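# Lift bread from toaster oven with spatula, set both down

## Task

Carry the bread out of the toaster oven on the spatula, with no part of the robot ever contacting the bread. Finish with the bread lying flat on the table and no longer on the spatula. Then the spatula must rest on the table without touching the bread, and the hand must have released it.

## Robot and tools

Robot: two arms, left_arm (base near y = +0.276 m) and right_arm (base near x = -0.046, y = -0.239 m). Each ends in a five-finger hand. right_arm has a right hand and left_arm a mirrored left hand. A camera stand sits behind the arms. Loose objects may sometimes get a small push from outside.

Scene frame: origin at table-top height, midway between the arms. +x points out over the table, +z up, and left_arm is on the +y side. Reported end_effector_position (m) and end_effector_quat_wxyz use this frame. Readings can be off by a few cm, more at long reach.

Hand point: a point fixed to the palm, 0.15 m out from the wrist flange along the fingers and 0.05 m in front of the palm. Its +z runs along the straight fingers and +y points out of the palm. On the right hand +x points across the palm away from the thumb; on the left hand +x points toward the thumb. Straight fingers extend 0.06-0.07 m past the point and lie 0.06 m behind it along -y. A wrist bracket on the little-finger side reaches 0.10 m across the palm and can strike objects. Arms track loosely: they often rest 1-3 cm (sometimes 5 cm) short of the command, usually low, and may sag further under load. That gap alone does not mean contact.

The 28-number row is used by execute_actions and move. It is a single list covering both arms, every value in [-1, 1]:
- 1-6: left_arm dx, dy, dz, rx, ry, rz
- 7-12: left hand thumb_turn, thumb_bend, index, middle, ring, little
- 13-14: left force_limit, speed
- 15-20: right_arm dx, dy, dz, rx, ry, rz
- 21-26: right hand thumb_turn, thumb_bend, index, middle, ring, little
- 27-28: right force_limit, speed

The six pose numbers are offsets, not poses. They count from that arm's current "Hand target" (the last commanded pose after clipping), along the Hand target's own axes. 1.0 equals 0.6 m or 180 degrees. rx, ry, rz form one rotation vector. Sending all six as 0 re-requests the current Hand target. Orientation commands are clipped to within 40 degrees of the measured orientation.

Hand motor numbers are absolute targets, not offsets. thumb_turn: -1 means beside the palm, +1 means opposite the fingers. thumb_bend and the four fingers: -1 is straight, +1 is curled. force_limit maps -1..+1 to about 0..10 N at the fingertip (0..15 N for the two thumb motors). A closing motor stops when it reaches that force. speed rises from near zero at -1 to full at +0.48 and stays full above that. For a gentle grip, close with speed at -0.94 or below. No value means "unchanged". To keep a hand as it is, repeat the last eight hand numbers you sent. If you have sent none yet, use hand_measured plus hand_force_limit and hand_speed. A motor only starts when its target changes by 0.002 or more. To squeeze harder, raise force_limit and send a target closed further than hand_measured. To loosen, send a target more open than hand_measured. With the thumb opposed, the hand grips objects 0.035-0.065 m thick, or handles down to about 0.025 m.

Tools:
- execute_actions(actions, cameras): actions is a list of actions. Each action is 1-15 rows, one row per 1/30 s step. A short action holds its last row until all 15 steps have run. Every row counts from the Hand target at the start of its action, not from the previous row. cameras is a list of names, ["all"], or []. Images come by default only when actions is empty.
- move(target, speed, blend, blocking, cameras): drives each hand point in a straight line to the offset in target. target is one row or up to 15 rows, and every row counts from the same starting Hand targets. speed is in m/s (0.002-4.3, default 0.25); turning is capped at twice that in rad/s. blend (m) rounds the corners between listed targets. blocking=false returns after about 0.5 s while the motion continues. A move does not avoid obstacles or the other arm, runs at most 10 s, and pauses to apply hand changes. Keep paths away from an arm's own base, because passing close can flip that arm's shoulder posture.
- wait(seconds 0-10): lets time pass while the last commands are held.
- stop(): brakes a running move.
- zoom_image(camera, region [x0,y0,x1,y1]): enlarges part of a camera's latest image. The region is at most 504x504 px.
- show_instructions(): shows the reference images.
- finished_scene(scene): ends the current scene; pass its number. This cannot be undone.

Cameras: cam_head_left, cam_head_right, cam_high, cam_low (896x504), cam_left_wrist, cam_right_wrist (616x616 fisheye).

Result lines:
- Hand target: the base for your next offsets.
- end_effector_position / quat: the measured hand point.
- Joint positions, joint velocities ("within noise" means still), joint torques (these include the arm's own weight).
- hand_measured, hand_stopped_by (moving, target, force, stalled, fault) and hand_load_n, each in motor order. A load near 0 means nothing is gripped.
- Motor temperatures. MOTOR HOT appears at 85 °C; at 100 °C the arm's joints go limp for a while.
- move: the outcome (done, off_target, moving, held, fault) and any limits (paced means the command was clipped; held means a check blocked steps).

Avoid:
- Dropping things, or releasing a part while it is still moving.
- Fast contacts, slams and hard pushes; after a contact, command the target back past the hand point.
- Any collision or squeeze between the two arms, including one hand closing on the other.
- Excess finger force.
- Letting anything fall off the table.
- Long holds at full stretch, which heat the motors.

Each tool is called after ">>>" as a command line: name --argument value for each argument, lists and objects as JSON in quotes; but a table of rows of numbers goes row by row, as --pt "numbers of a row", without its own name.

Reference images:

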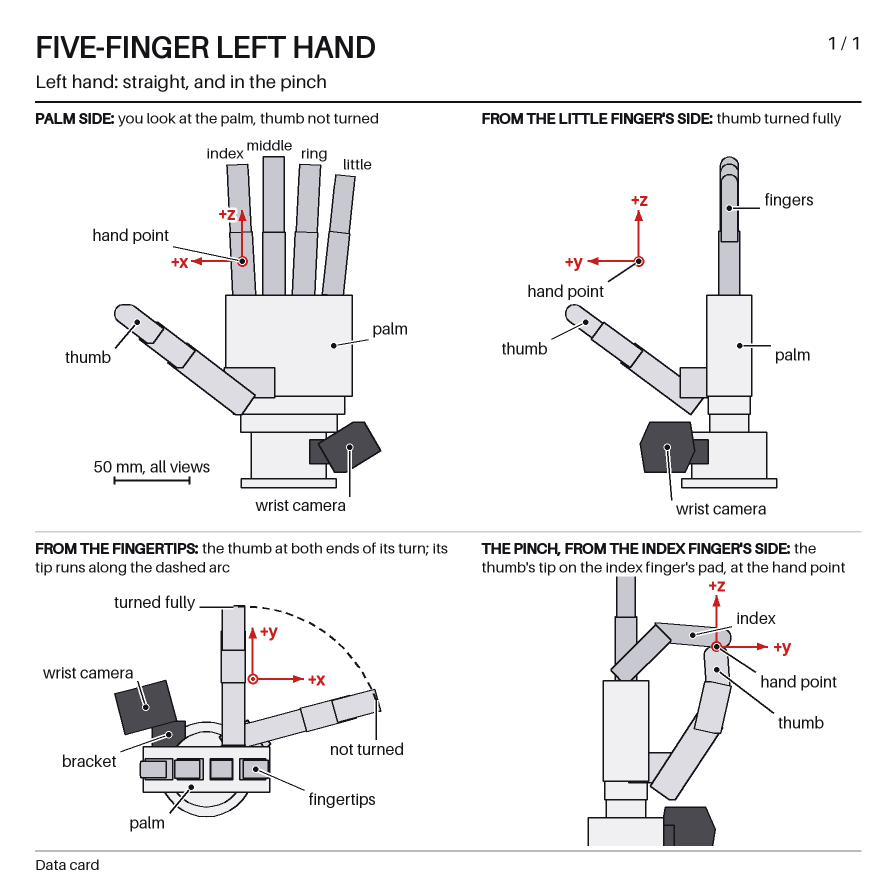

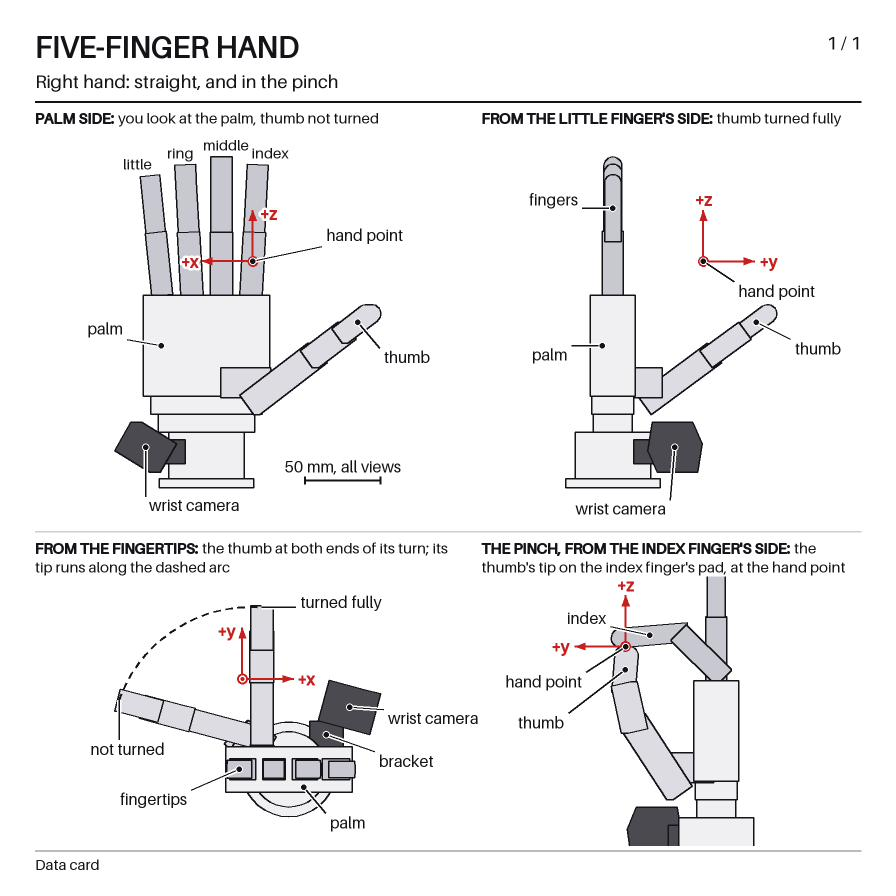

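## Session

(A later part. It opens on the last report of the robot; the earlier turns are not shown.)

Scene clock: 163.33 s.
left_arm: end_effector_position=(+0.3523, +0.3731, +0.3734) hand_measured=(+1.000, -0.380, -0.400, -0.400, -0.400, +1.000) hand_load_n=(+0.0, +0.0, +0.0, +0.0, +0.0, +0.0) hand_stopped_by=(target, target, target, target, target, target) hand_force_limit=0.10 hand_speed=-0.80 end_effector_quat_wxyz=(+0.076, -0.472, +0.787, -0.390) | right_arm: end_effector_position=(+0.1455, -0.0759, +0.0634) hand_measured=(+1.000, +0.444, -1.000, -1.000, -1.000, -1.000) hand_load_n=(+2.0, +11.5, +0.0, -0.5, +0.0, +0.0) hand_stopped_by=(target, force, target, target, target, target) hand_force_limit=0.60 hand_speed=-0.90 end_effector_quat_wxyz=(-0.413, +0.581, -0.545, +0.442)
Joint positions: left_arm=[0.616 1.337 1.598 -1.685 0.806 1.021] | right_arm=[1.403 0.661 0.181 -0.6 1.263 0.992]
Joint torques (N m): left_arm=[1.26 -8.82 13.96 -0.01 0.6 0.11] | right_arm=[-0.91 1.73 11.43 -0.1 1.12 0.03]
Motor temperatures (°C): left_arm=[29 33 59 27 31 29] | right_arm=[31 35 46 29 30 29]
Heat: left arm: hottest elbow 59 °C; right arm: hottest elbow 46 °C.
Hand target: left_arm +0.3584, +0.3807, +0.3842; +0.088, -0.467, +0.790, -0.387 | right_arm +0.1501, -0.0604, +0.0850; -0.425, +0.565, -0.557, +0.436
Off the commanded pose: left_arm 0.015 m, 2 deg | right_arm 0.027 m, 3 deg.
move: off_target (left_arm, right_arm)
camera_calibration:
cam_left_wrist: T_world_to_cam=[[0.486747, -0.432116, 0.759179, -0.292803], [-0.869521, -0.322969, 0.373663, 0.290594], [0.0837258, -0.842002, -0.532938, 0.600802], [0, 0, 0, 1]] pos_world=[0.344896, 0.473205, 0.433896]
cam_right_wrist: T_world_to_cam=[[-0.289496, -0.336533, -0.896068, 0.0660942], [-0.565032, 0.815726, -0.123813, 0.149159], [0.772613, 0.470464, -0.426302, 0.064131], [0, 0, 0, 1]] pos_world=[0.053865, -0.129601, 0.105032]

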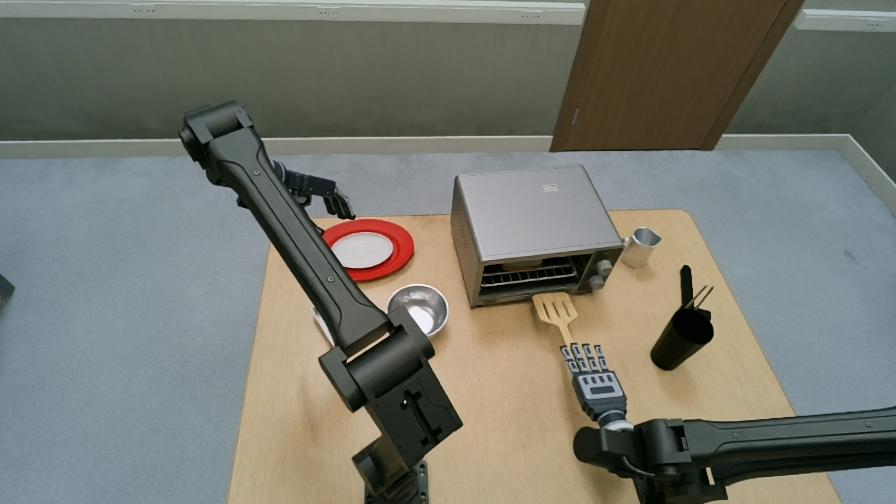

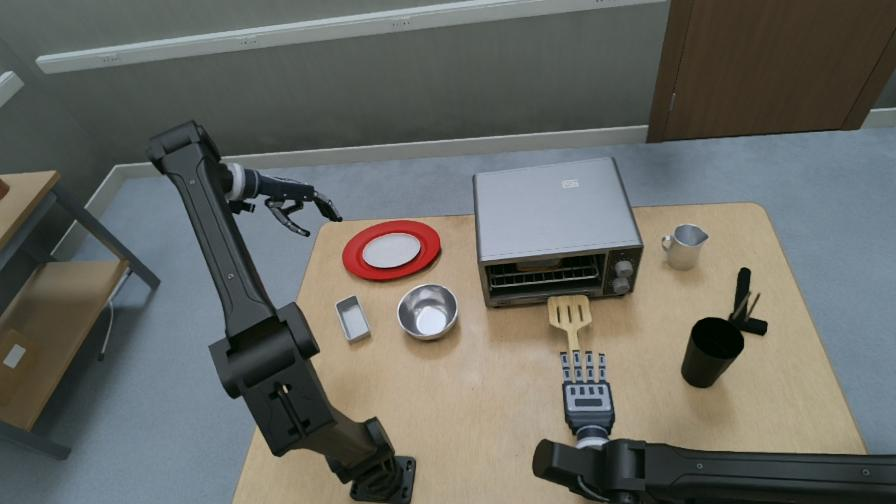

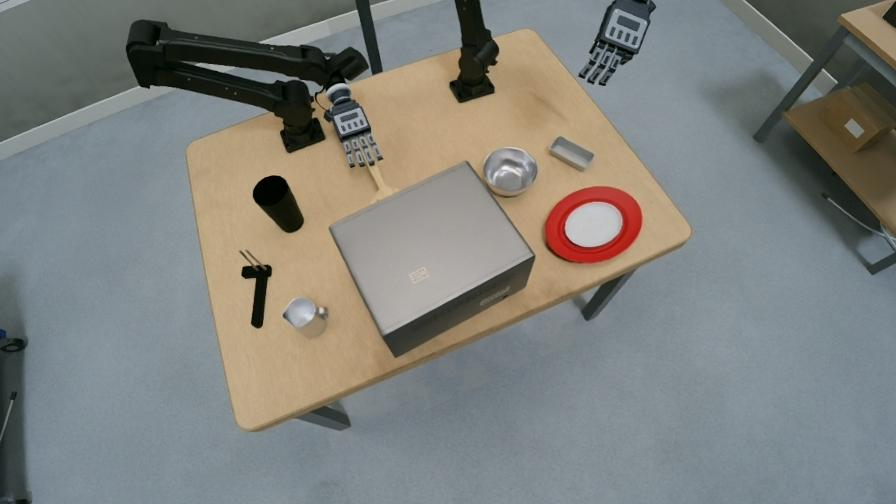

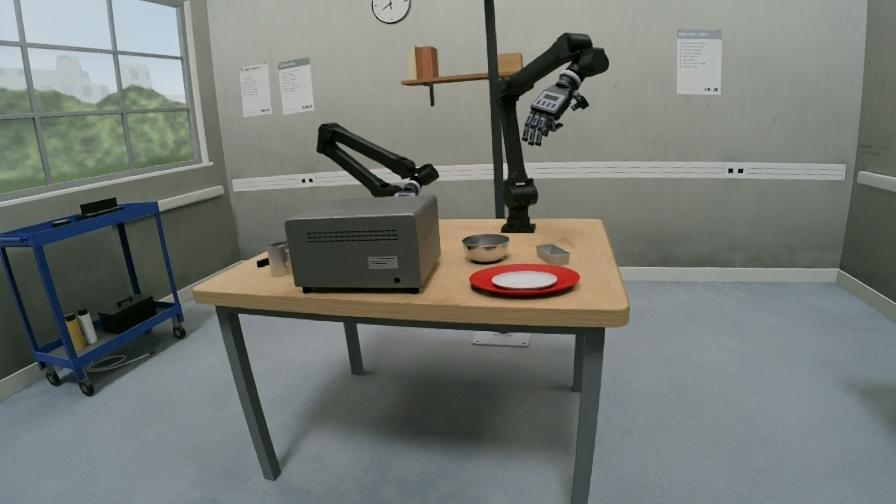

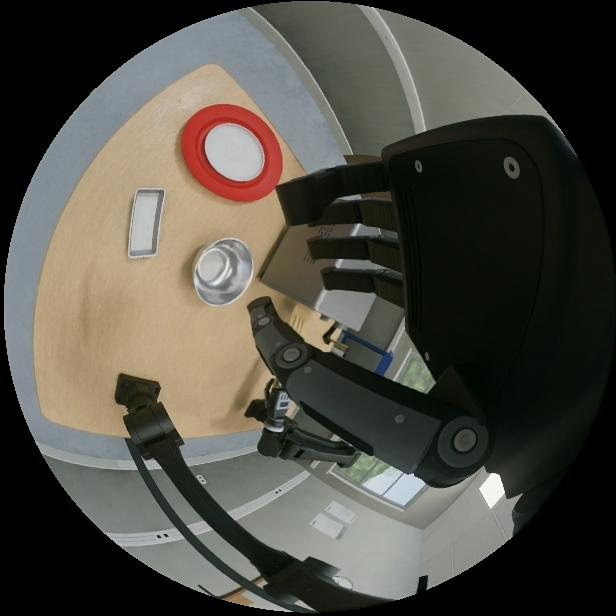

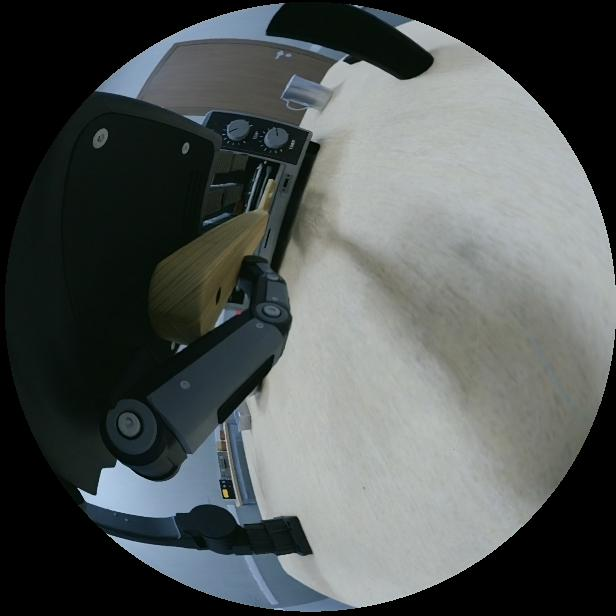

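>>> move --target '[0,0,0,0,0,0,1,-0.38,-0.4,-0.4,-0.4,1,0.1,-0.8,-0.025,-0.0564,-0.0151,0,0,0,1,0.8,-1,-1,-1,-1,0.6,-0.9]' --speed 0.1 --cameras '["cam_head_left","cam_head_right","cam_right_wrist"]'

Scene clock: 165.10 s.
left_arm: end_effector_position=(+0.3523, +0.3731, +0.3734) hand_measured=(+1.000, -0.380, -0.400, -0.400, -0.400, +1.000) hand_load_n=(+0.0, +0.0, +0.0, -0.5, +0.0, +0.0) hand_stopped_by=(target, target, target, target, target, target) hand_force_limit=0.10 hand_speed=-0.80 end_effector_quat_wxyz=(+0.076, -0.472, +0.787, -0.390) | right_arm: end_effector_position=(+0.1482, -0.0620, +0.0967) hand_measured=(+1.000, +0.444, -1.000, -1.000, -1.000, -1.000) hand_load_n=(+2.0, +11.5, +0.0, -0.5, +0.0, +0.0) hand_stopped_by=(target, force, target, target, target, target) hand_force_limit=0.60 hand_speed=-0.90 end_effector_quat_wxyz=(-0.410, +0.578, -0.548, +0.445)
Joint positions: left_arm=[0.616 1.337 1.598 -1.685 0.806 1.021] | right_arm=[1.403 0.677 0.286 -0.725 1.268 1.029]
Joint torques (N m): left_arm=[1.2 -8.88 13.93 -0.05 0.6 0.11] | right_arm=[0.38 1.49 11.77 -0.14 1.09 0.02]
Motor temperatures (°C): left_arm=[29 33 59 27 31 29] | right_arm=[31 35 46 29 30 29]
Heat: left arm: hottest elbow 59 °C; right arm: hottest elbow 46 °C.
Hand target: left_arm +0.3584, +0.3807, +0.3842; +0.088, -0.467, +0.790, -0.387 | right_arm +0.1501, -0.0448, +0.1197; -0.425, +0.565, -0.557, +0.436
Off the commanded pose: left_arm 0.015 m, 2 deg | right_arm 0.029 m, 3 deg.
move: off_target (left_arm, right_arm)
camera_calibration:
cam_right_wrist: T_world_to_cam=[[-0.294189, -0.334725, -0.895216, 0.102149], [-0.554989, 0.822395, -0.125115, 0.142574], [0.7781, 0.460027, -0.427708, 0.0683778], [0, 0, 0, 1]] pos_world=[0.0559734, -0.114516, 0.13853]
Images, in order (width x height): cam_head_left 896x504, cam_head_right 896x504, cam_right_wrist 616x616.

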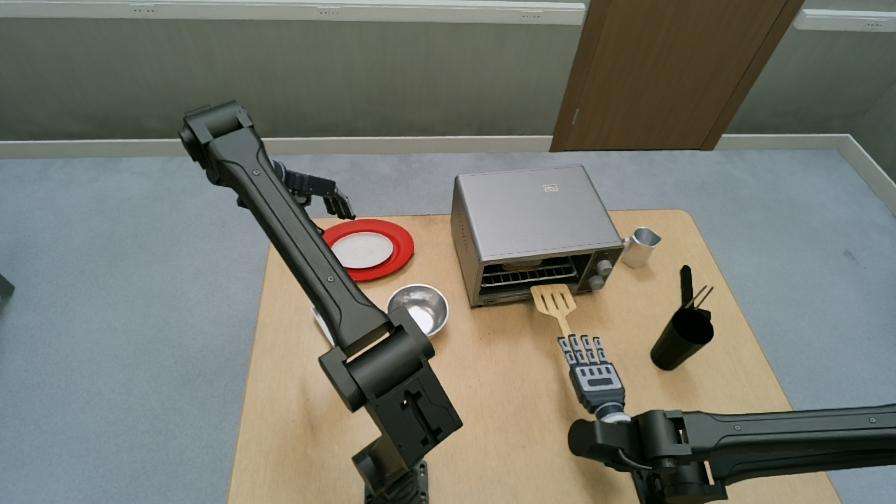

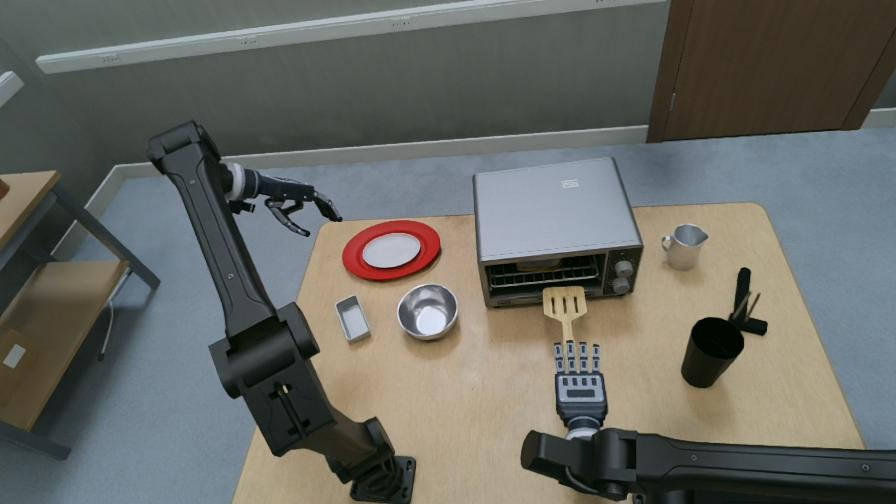

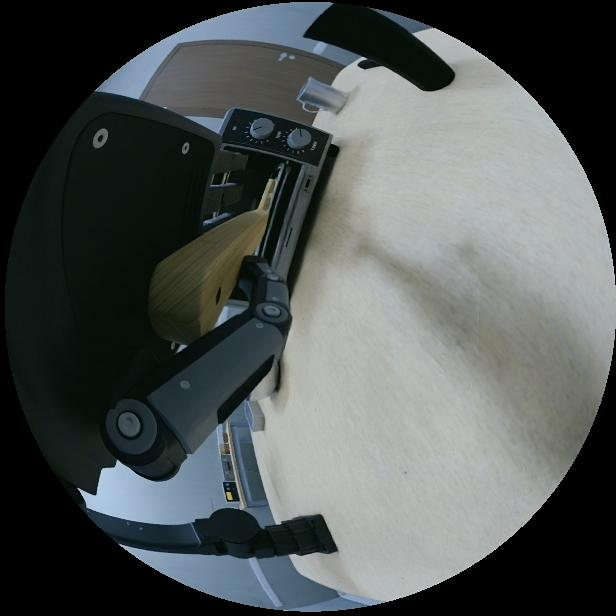

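>>> zoom_image --camera "cam_head_left" --region '[460, 220, 660, 420]'

>>> zoom_image --camera "cam_head_right" --region '[460, 220, 660, 420]'

Scaled by 2.520 from the camera's 896x504 image, which has a finer 1280x720 frame.

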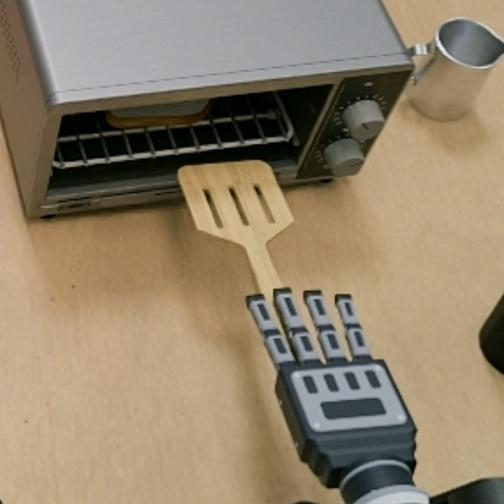

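Scaled by 2.520 from the camera's 896x504 image, which has a finer 1280x720 frame.

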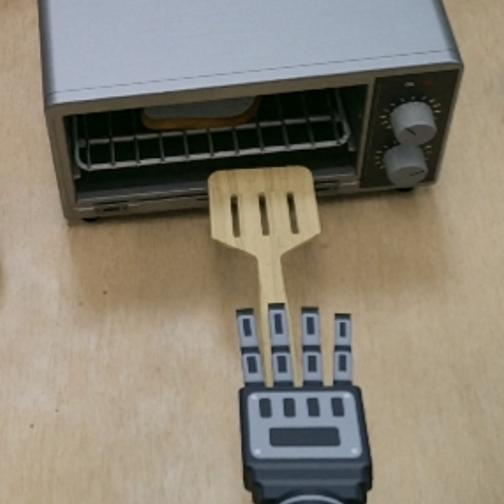

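>>> move --target '[0,0,0,0,0,0,1,-0.38,-0.4,-0.4,-0.4,1,0.1,-0.8,-0.03,0.0036,-0.0008,0,-0.0295,0.012,1,0.8,-1,-1,-1,-1,0.6,-0.9]' --speed 0.1 --cameras '["cam_head_left","cam_head_right","cam_right_wrist"]'

>>> zoom_image --camera "cam_head_left" --region '[460, 220, 660, 420]'

>>> zoom_image --camera "cam_head_right" --region '[460, 220, 660, 420]'

Scene clock: 167.57 s.
left_arm: end_effector_position=(+0.3523, +0.3731, +0.3734) hand_measured=(+1.000, -0.380, -0.400, -0.400, -0.400, +1.000) hand_load_n=(+0.0, +0.0, -0.5, +0.0, +0.0, +0.0) hand_stopped_by=(target, target, target, target, target, target) hand_force_limit=0.10 hand_speed=-0.80 end_effector_quat_wxyz=(+0.076, -0.472, +0.787, -0.390) | right_arm: end_effector_position=(+0.1470, -0.0275, +0.1134) hand_measured=(+1.000, +0.446, -1.000, -1.000, -1.000, -1.000) hand_load_n=(+2.0, +12.0, +0.0, +0.0, -0.5, +0.0) hand_stopped_by=(target, force, target, target, target, target) hand_force_limit=0.60 hand_speed=-0.90 end_effector_quat_wxyz=(-0.452, +0.580, -0.544, +0.403)
Joint positions: left_arm=[0.616 1.337 1.598 -1.685 0.806 1.021] | right_arm=[1.403 0.645 0.286 -0.499 1.212 0.851]
Joint torques (N m): left_arm=[1.2 -8.82 13.91 -0.03 0.59 0.11] | right_arm=[-0.73 -0.85 7.49 1.44 0.79 -0.23]
Motor temperatures (°C): left_arm=[29 33 59 27 31 29] | right_arm=[31 35 46 29 30 29]
Heat: left arm: hottest elbow 59 °C; right arm: hottest elbow 46 °C.
Hand target: left_arm +0.3584, +0.3807, +0.3842; +0.088, -0.467, +0.790, -0.387 | right_arm +0.1491, -0.0268, +0.1174; -0.459, +0.574, -0.547, +0.401
Off the commanded pose: left_arm 0.015 m, 2 deg | right_arm 0.005 m, 1 deg.
move: off_target (left_arm)
camera_calibration:
cam_right_wrist: T_world_to_cam=[[-0.270926, -0.274819, -0.922537, 0.129519], [-0.618397, 0.784145, -0.0519853, 0.115603], [0.737689, 0.556409, -0.382392, 0.0640699], [0, 0, 0, 1]] pos_world=[0.0593148, -0.0907043, 0.149996]
Images, in order (width x height): cam_head_left 896x504, cam_head_right 896x504, cam_right_wrist 616x616.

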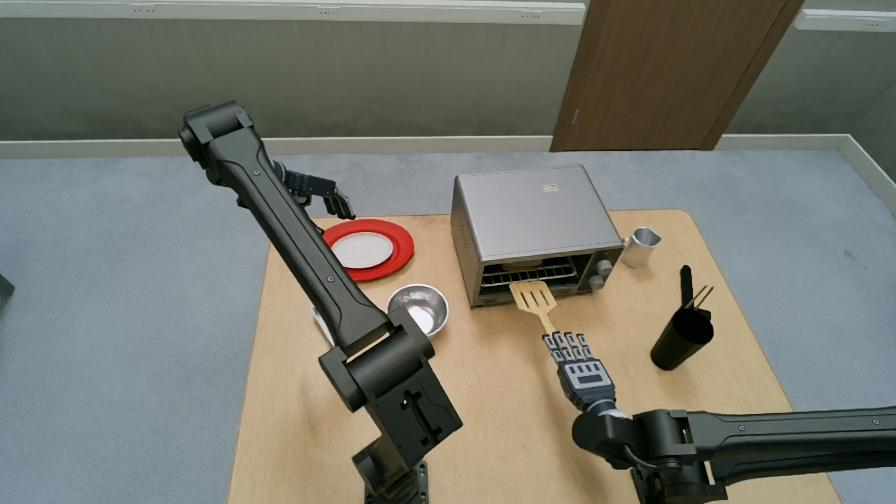

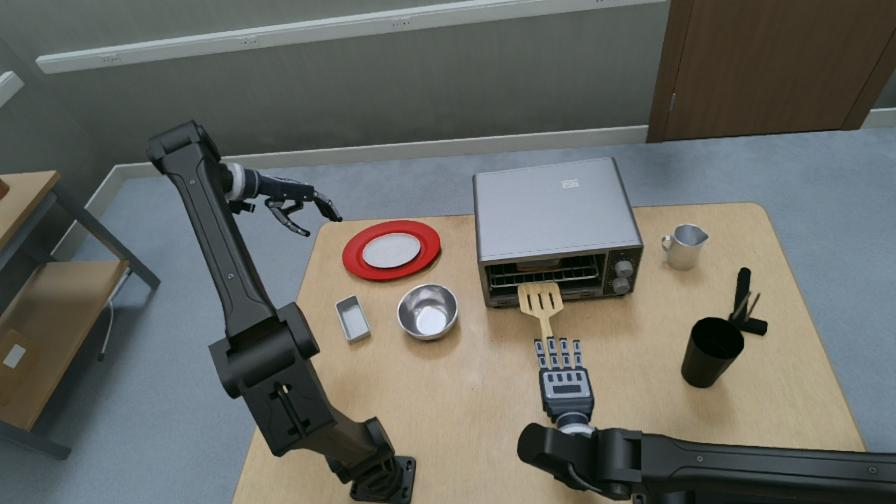

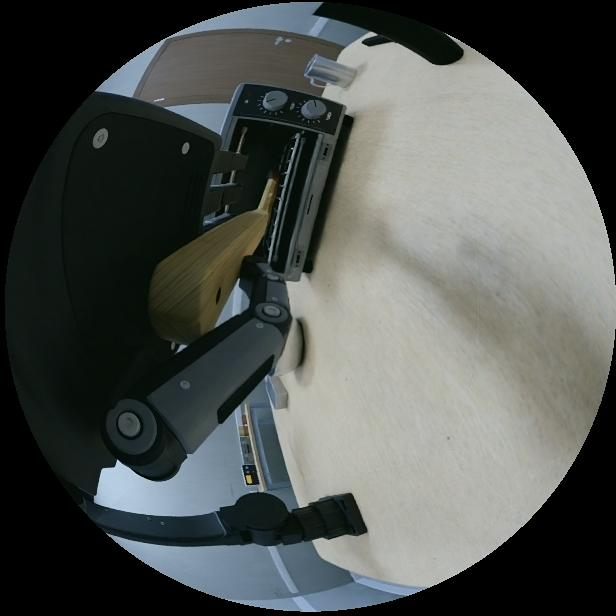

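Scaled by 2.520 from the camera's 896x504 image, which has a finer 1280x720 frame.

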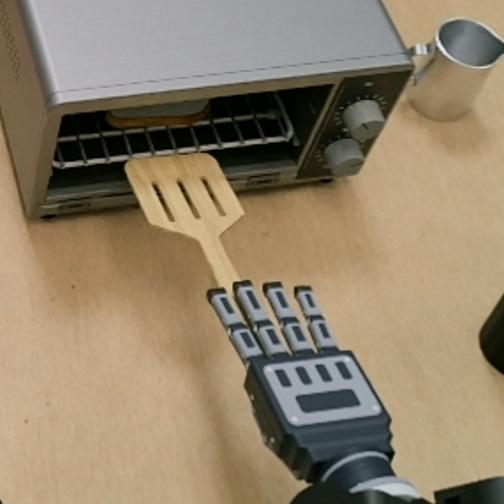

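Scaled by 2.520 from the camera's 896x504 image, which has a finer 1280x720 frame.

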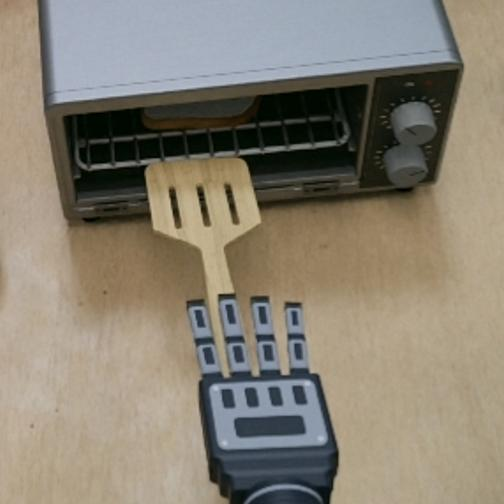

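>>> move --target '[0,0,0,0,0,0,1,-0.38,-0.4,-0.4,-0.4,1,0.1,-0.8,0.0212,0.0031,0.0457,0,0,0,1,0.8,-1,-1,-1,-1,0.6,-0.9]' --speed 0.06 --cameras '["cam_head_left","cam_head_right","cam_right_wrist"]'

>>> zoom_image --camera "cam_right_wrist" --region '[200, 80, 380, 260]'

>>> zoom_image --camera "cam_head_right" --region '[460, 220, 660, 420]'

Scene clock: 169.57 s.
left_arm: end_effector_position=(+0.3523, +0.3731, +0.3734) hand_measured=(+1.000, -0.380, -0.400, -0.400, -0.400, +1.000) hand_load_n=(+0.0, +0.0, +0.0, +0.0, +0.0, +0.0) hand_stopped_by=(target, target, target, target, target, target) hand_force_limit=0.10 hand_speed=-0.80 end_effector_quat_wxyz=(+0.076, -0.472, +0.787, -0.390) | right_arm: end_effector_position=(+0.1727, -0.0361, +0.1037) hand_measured=(+1.000, +0.444, -1.000, -1.000, -1.000, -1.000) hand_load_n=(+2.0, +11.5, +0.0, +0.0, -0.5, +0.0) hand_stopped_by=(target, force, target, target, target, target) hand_force_limit=0.60 hand_speed=-0.90 end_effector_quat_wxyz=(-0.452, +0.582, -0.544, +0.401)
Joint positions: left_arm=[0.616 1.337 1.598 -1.685 0.806 1.021] | right_arm=[1.233 0.608 0.213 -0.214 1.078 0.577]
Joint torques (N m): left_arm=[1.2 -8.94 13.91 -0.02 0.6 0.11] | right_arm=[-1.08 -0.56 7.5 1.77 0.56 -0.22]
Motor temperatures (°C): left_arm=[29 33 60 27 31 29] | right_arm=[31 35 46 29 30 29]
Heat: left arm: hottest elbow 60 °C; right arm: hottest elbow 46 °C.
Hand target: left_arm +0.3584, +0.3807, +0.3842; +0.088, -0.467, +0.790, -0.387 | right_arm +0.1760, -0.0371, +0.1080; -0.459, +0.574, -0.547, +0.401
Off the commanded pose: left_arm 0.015 m, 2 deg | right_arm 0.006 m, 1 deg.
move: off_target (left_arm)
camera_calibration:
cam_right_wrist: T_world_to_cam=[[-0.274466, -0.275612, -0.921252, 0.125602], [-0.622141, 0.781406, -0.0484216, 0.137917], [0.733218, 0.559859, -0.385939, 0.0474178], [0, 0, 0, 1]] pos_world=[0.0855102, -0.0996992, 0.14069]
Images, in order (width x height): cam_head_left 896x504, cam_head_right 896x504, cam_right_wrist 616x616.

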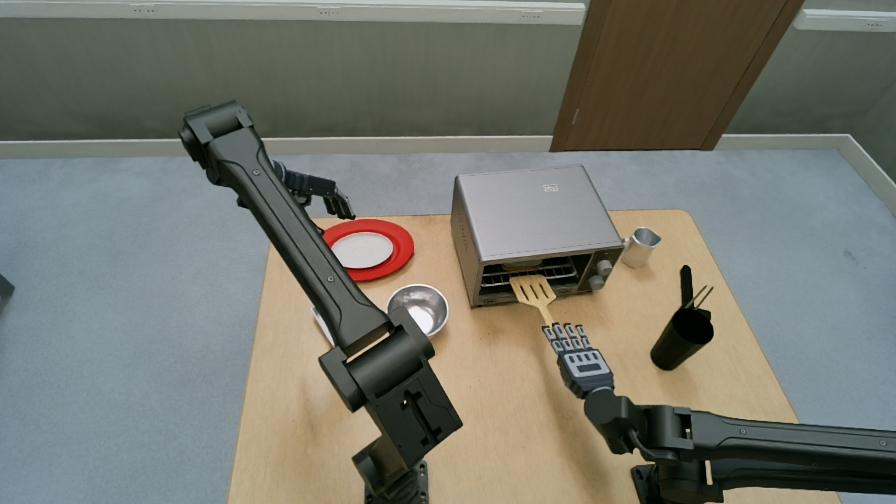

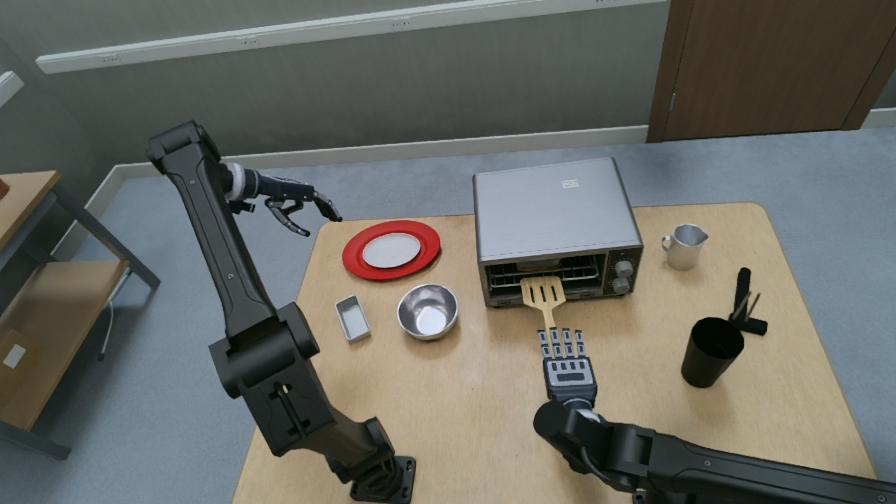

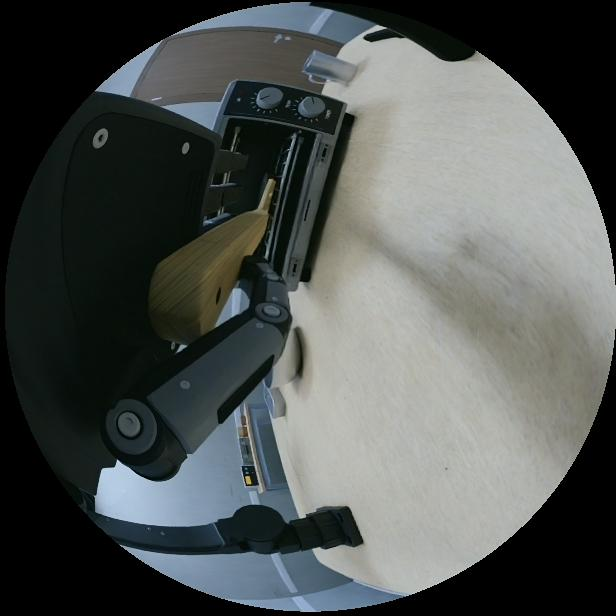

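Scaled by 2.800 from the camera's 616x616 image, which has a finer 880x880 frame.

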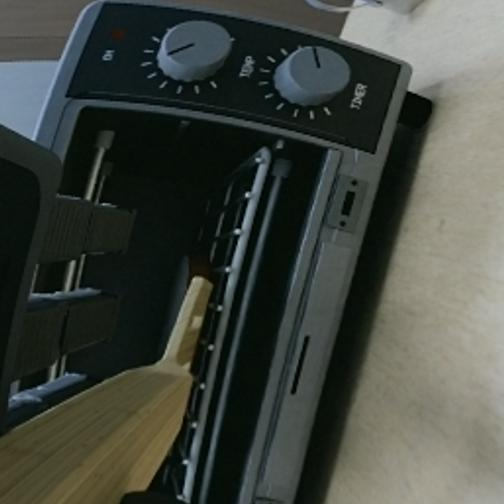

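Scaled by 2.520 from the camera's 896x504 image, which has a finer 1280x720 frame.

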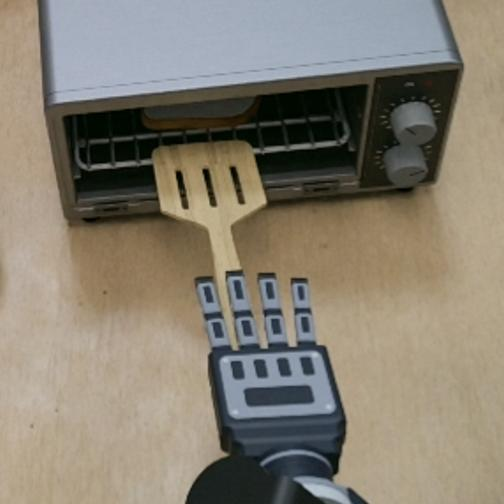

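>>> move --target '[0,0,0,0,0,0,1,-0.38,-0.4,-0.4,-0.4,1,0.1,-0.8,0.0098,0.0166,0.0331,0,0,0,1,0.8,-1,-1,-1,-1,0.6,-0.9]' --speed 0.06 --cameras '["cam_head_left","cam_head_right","cam_right_wrist"]'

>>> zoom_image --camera "cam_right_wrist" --region '[200, 80, 380, 260]'

>>> zoom_image --camera "cam_head_right" --region '[460, 220, 660, 420]'

Scene clock: 171.43 s.
left_arm: end_effector_position=(+0.3523, +0.3731, +0.3734) hand_measured=(+1.000, -0.380, -0.400, -0.400, -0.400, +1.000) hand_load_n=(+0.0, +0.0, +0.0, +0.0, +0.0, +0.0) hand_stopped_by=(target, target, target, target, target, target) hand_force_limit=0.10 hand_speed=-0.80 end_effector_quat_wxyz=(+0.076, -0.472, +0.787, -0.390) | right_arm: end_effector_position=(+0.1904, -0.0391, +0.0953) hand_measured=(+1.000, +0.446, -1.000, -1.000, -1.000, -1.000) hand_load_n=(+2.5, +11.0, +0.0, +0.0, +0.0, +0.0) hand_stopped_by=(target, force, target, target, target, target) hand_force_limit=0.60 hand_speed=-0.90 end_effector_quat_wxyz=(-0.461, +0.574, -0.548, +0.397)
Joint positions: left_arm=[0.616 1.337 1.598 -1.685 0.806 1.021] | right_arm=[1.127 0.643 0.169 -0.019 0.989 0.473]
Joint torques (N m): left_arm=[1.08 -8.82 13.89 -0.06 0.61 0.11] | right_arm=[-1.55 0.91 7.23 1.87 0.33 -0.23]
Motor temperatures (°C): left_arm=[29 33 60 27 31 29] | right_arm=[31 35 46 29 30 29]
Heat: left arm: hottest elbow 60 °C; right arm: hottest elbow 46 °C.
Hand target: left_arm +0.3584, +0.3807, +0.3842; +0.088, -0.467, +0.790, -0.387 | right_arm +0.1930, -0.0410, +0.0931; -0.459, +0.574, -0.547, +0.401
Off the commanded pose: left_arm 0.015 m, 2 deg | right_arm 0.004 m, 1 deg.
move: off_target (left_arm)
camera_calibration:
cam_right_wrist: T_world_to_cam=[[-0.2675, -0.252841, -0.929793, 0.122248], [-0.619881, 0.783923, -0.034835, 0.149177], [0.737693, 0.567042, -0.36643, 0.0304454], [0, 0, 0, 1]] pos_world=[0.102714, -0.103297, 0.130018]
Images, in order (width x height): cam_head_left 896x504, cam_head_right 896x504, cam_right_wrist 616x616.

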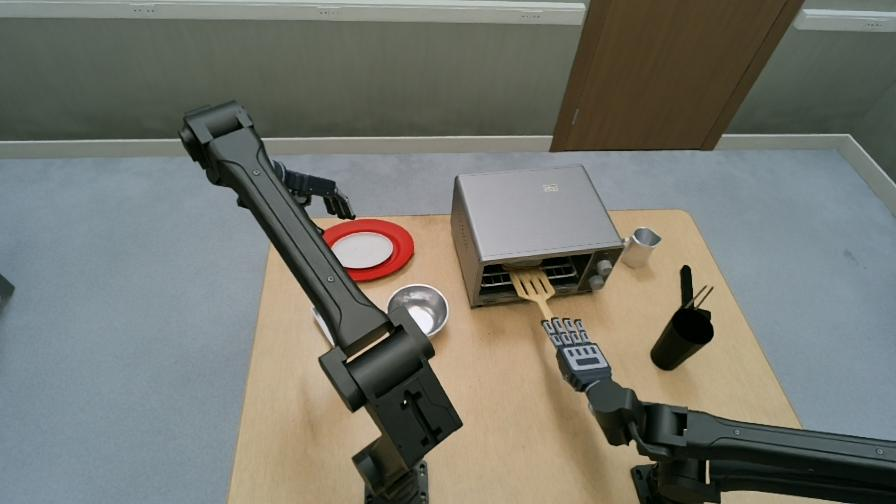

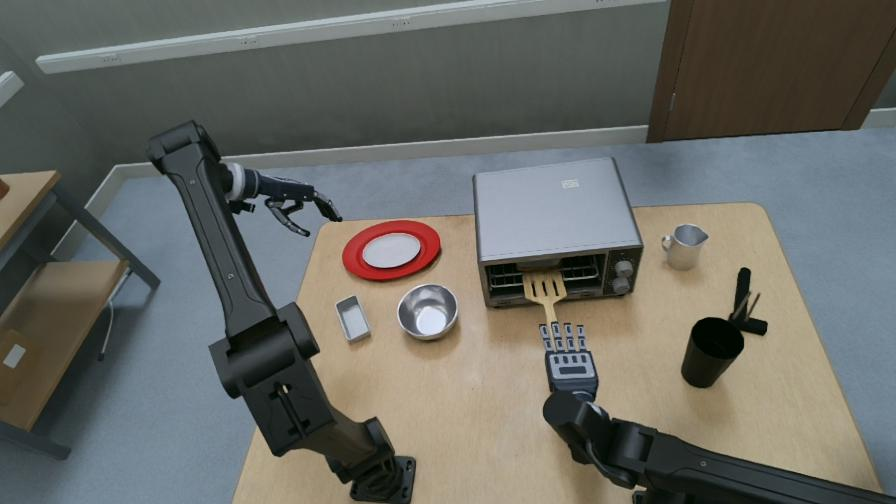

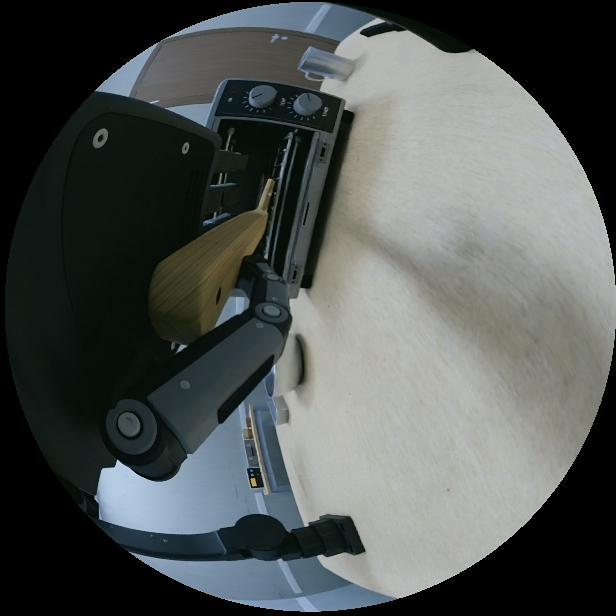

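Scaled by 2.800 from the camera's 616x616 image, which has a finer 880x880 frame.

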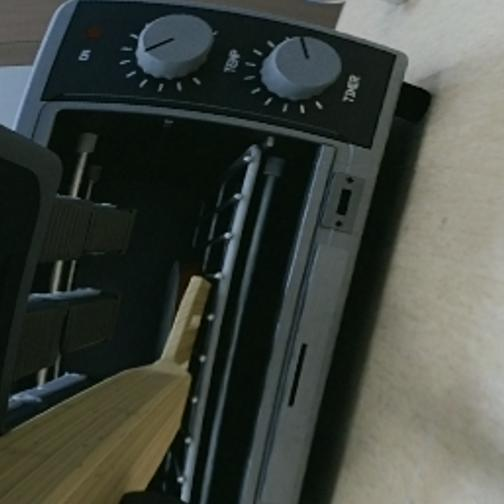

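Scaled by 2.520 from the camera's 896x504 image, which has a finer 1280x720 frame.

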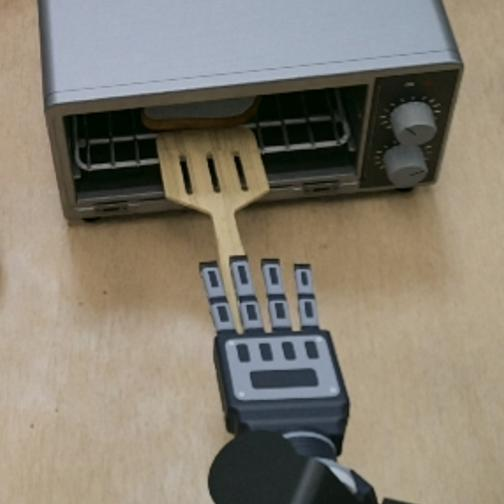

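>>> move --pt "0 0 0 0 0 0 1 -0.38 -0.4 -0.4 -0.4 1 0.1 -0.8 -0.0022 0.0274 0.0076 0 0 0 1 0.8 -1 -1 -1 -1 0.6 -0.9" --pt "0 0 0 0 0 0 1 -0.38 -0.4 -0.4 -0.4 1 0.1 -0.8 -0.0053 0.0167 0.0743 0 0 0 1 0.8 -1 -1 -1 -1 0.6 -0.9" --speed '[0.04,0.04]' --cameras '["cam_head_left","cam_head_right","cam_right_wrist"]'

>>> zoom_image --camera "cam_right_wrist" --region '[200, 80, 380, 260]'

>>> zoom_image --camera "cam_head_right" --region '[460, 220, 660, 420]'

Scene clock: 175.90 s.
left_arm: end_effector_position=(+0.3523, +0.3731, +0.3734) hand_measured=(+1.000, -0.380, -0.400, -0.400, -0.400, +1.000) hand_load_n=(+0.0, +0.0, +0.0, -0.5, +0.0, +0.0) hand_stopped_by=(target, target, target, target, target, target) hand_force_limit=0.10 hand_speed=-0.80 end_effector_quat_wxyz=(+0.076, -0.472, +0.787, -0.390) | right_arm: end_effector_position=(+0.2306, -0.0338, +0.0784) hand_measured=(+1.000, +0.446, -1.000, -1.000, -1.000, -1.000) hand_load_n=(+6.5, +7.5, +0.0, +0.0, +0.0, -0.5) hand_stopped_by=(target, force, target, target, target, target) hand_force_limit=0.60 hand_speed=-0.90 end_effector_quat_wxyz=(-0.470, +0.563, -0.550, +0.399)
Joint positions: left_arm=[0.616 1.337 1.598 -1.685 0.806 1.021] | right_arm=[0.953 0.901 0.146 0.389 0.842 0.349]
Joint torques (N m): left_arm=[1.26 -8.7 13.94 -0.02 0.61 0.11] | right_arm=[-1.08 0.67 7.41 1.05 -0.26 -0.22]
Motor temperatures (°C): left_arm=[29 33 60 27 31 29] | right_arm=[31 35 45 29 30 29]
Heat: left arm: hottest elbow 60 °C; right arm: hottest elbow 45 °C.
Hand target: left_arm +0.3584, +0.3807, +0.3842; +0.088, -0.467, +0.790, -0.387 | right_arm +0.2331, -0.0336, +0.0721; -0.459, +0.574, -0.547, +0.401
Off the commanded pose: left_arm 0.015 m, 2 deg | right_arm 0.007 m, 2 deg.
move: off_target (left_arm)
camera_calibration:
cam_right_wrist: T_world_to_cam=[[-0.250571, -0.231019, -0.94013, 0.116363], [-0.612253, 0.790055, -0.0309587, 0.167528], [0.749907, 0.56784, -0.339407, -0.0133317], [0, 0, 0, 1]] pos_world=[0.141724, -0.0979038, 0.110058]
Images, in order (width x height): cam_head_left 896x504, cam_head_right 896x504, cam_right_wrist 616x616.

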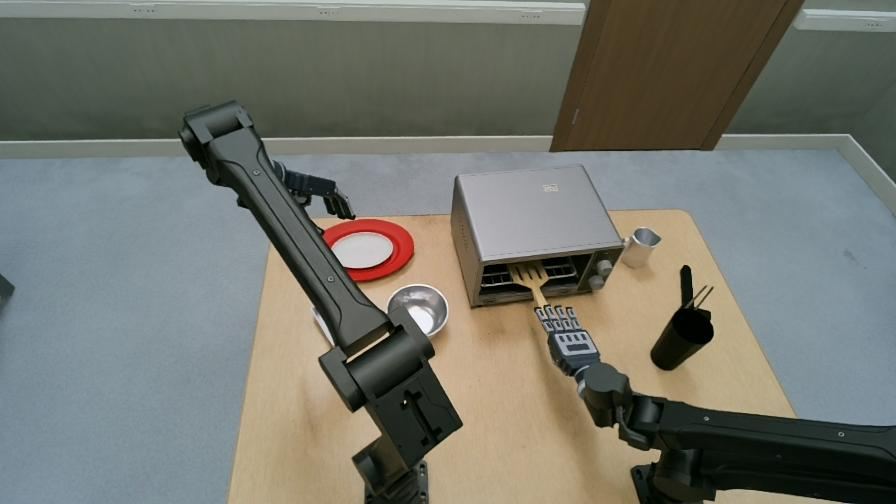

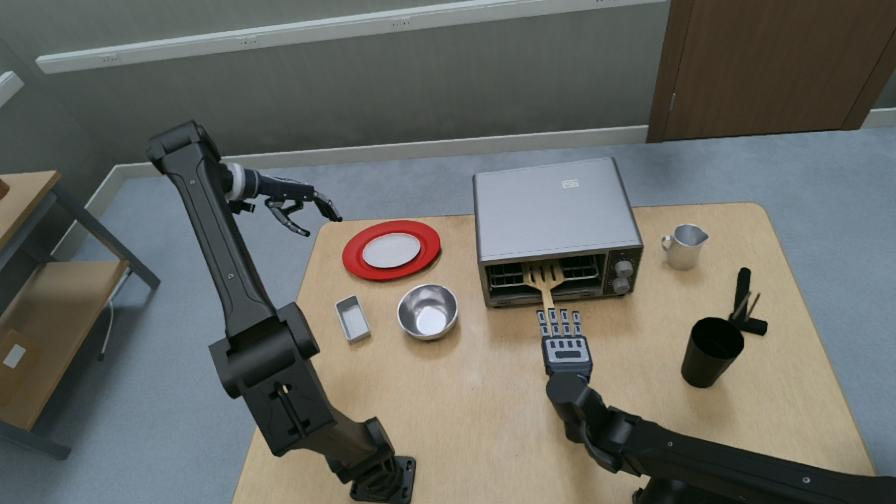

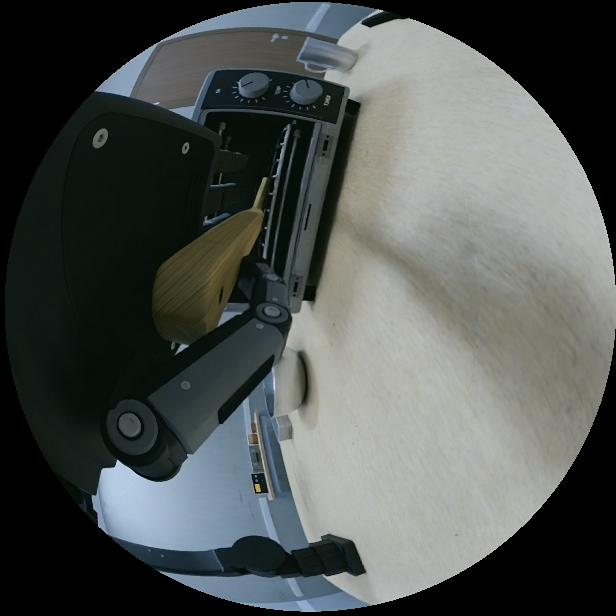

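Scaled by 2.800 from the camera's 616x616 image, which has a finer 880x880 frame.

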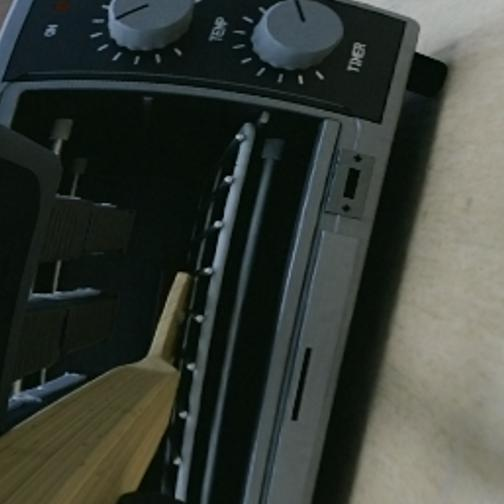

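Scaled by 2.520 from the camera's 896x504 image, which has a finer 1280x720 frame.

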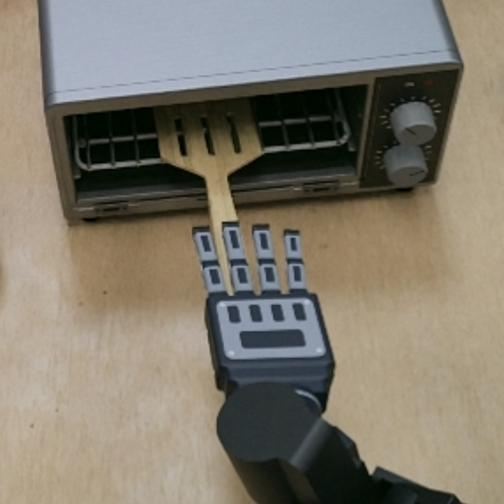

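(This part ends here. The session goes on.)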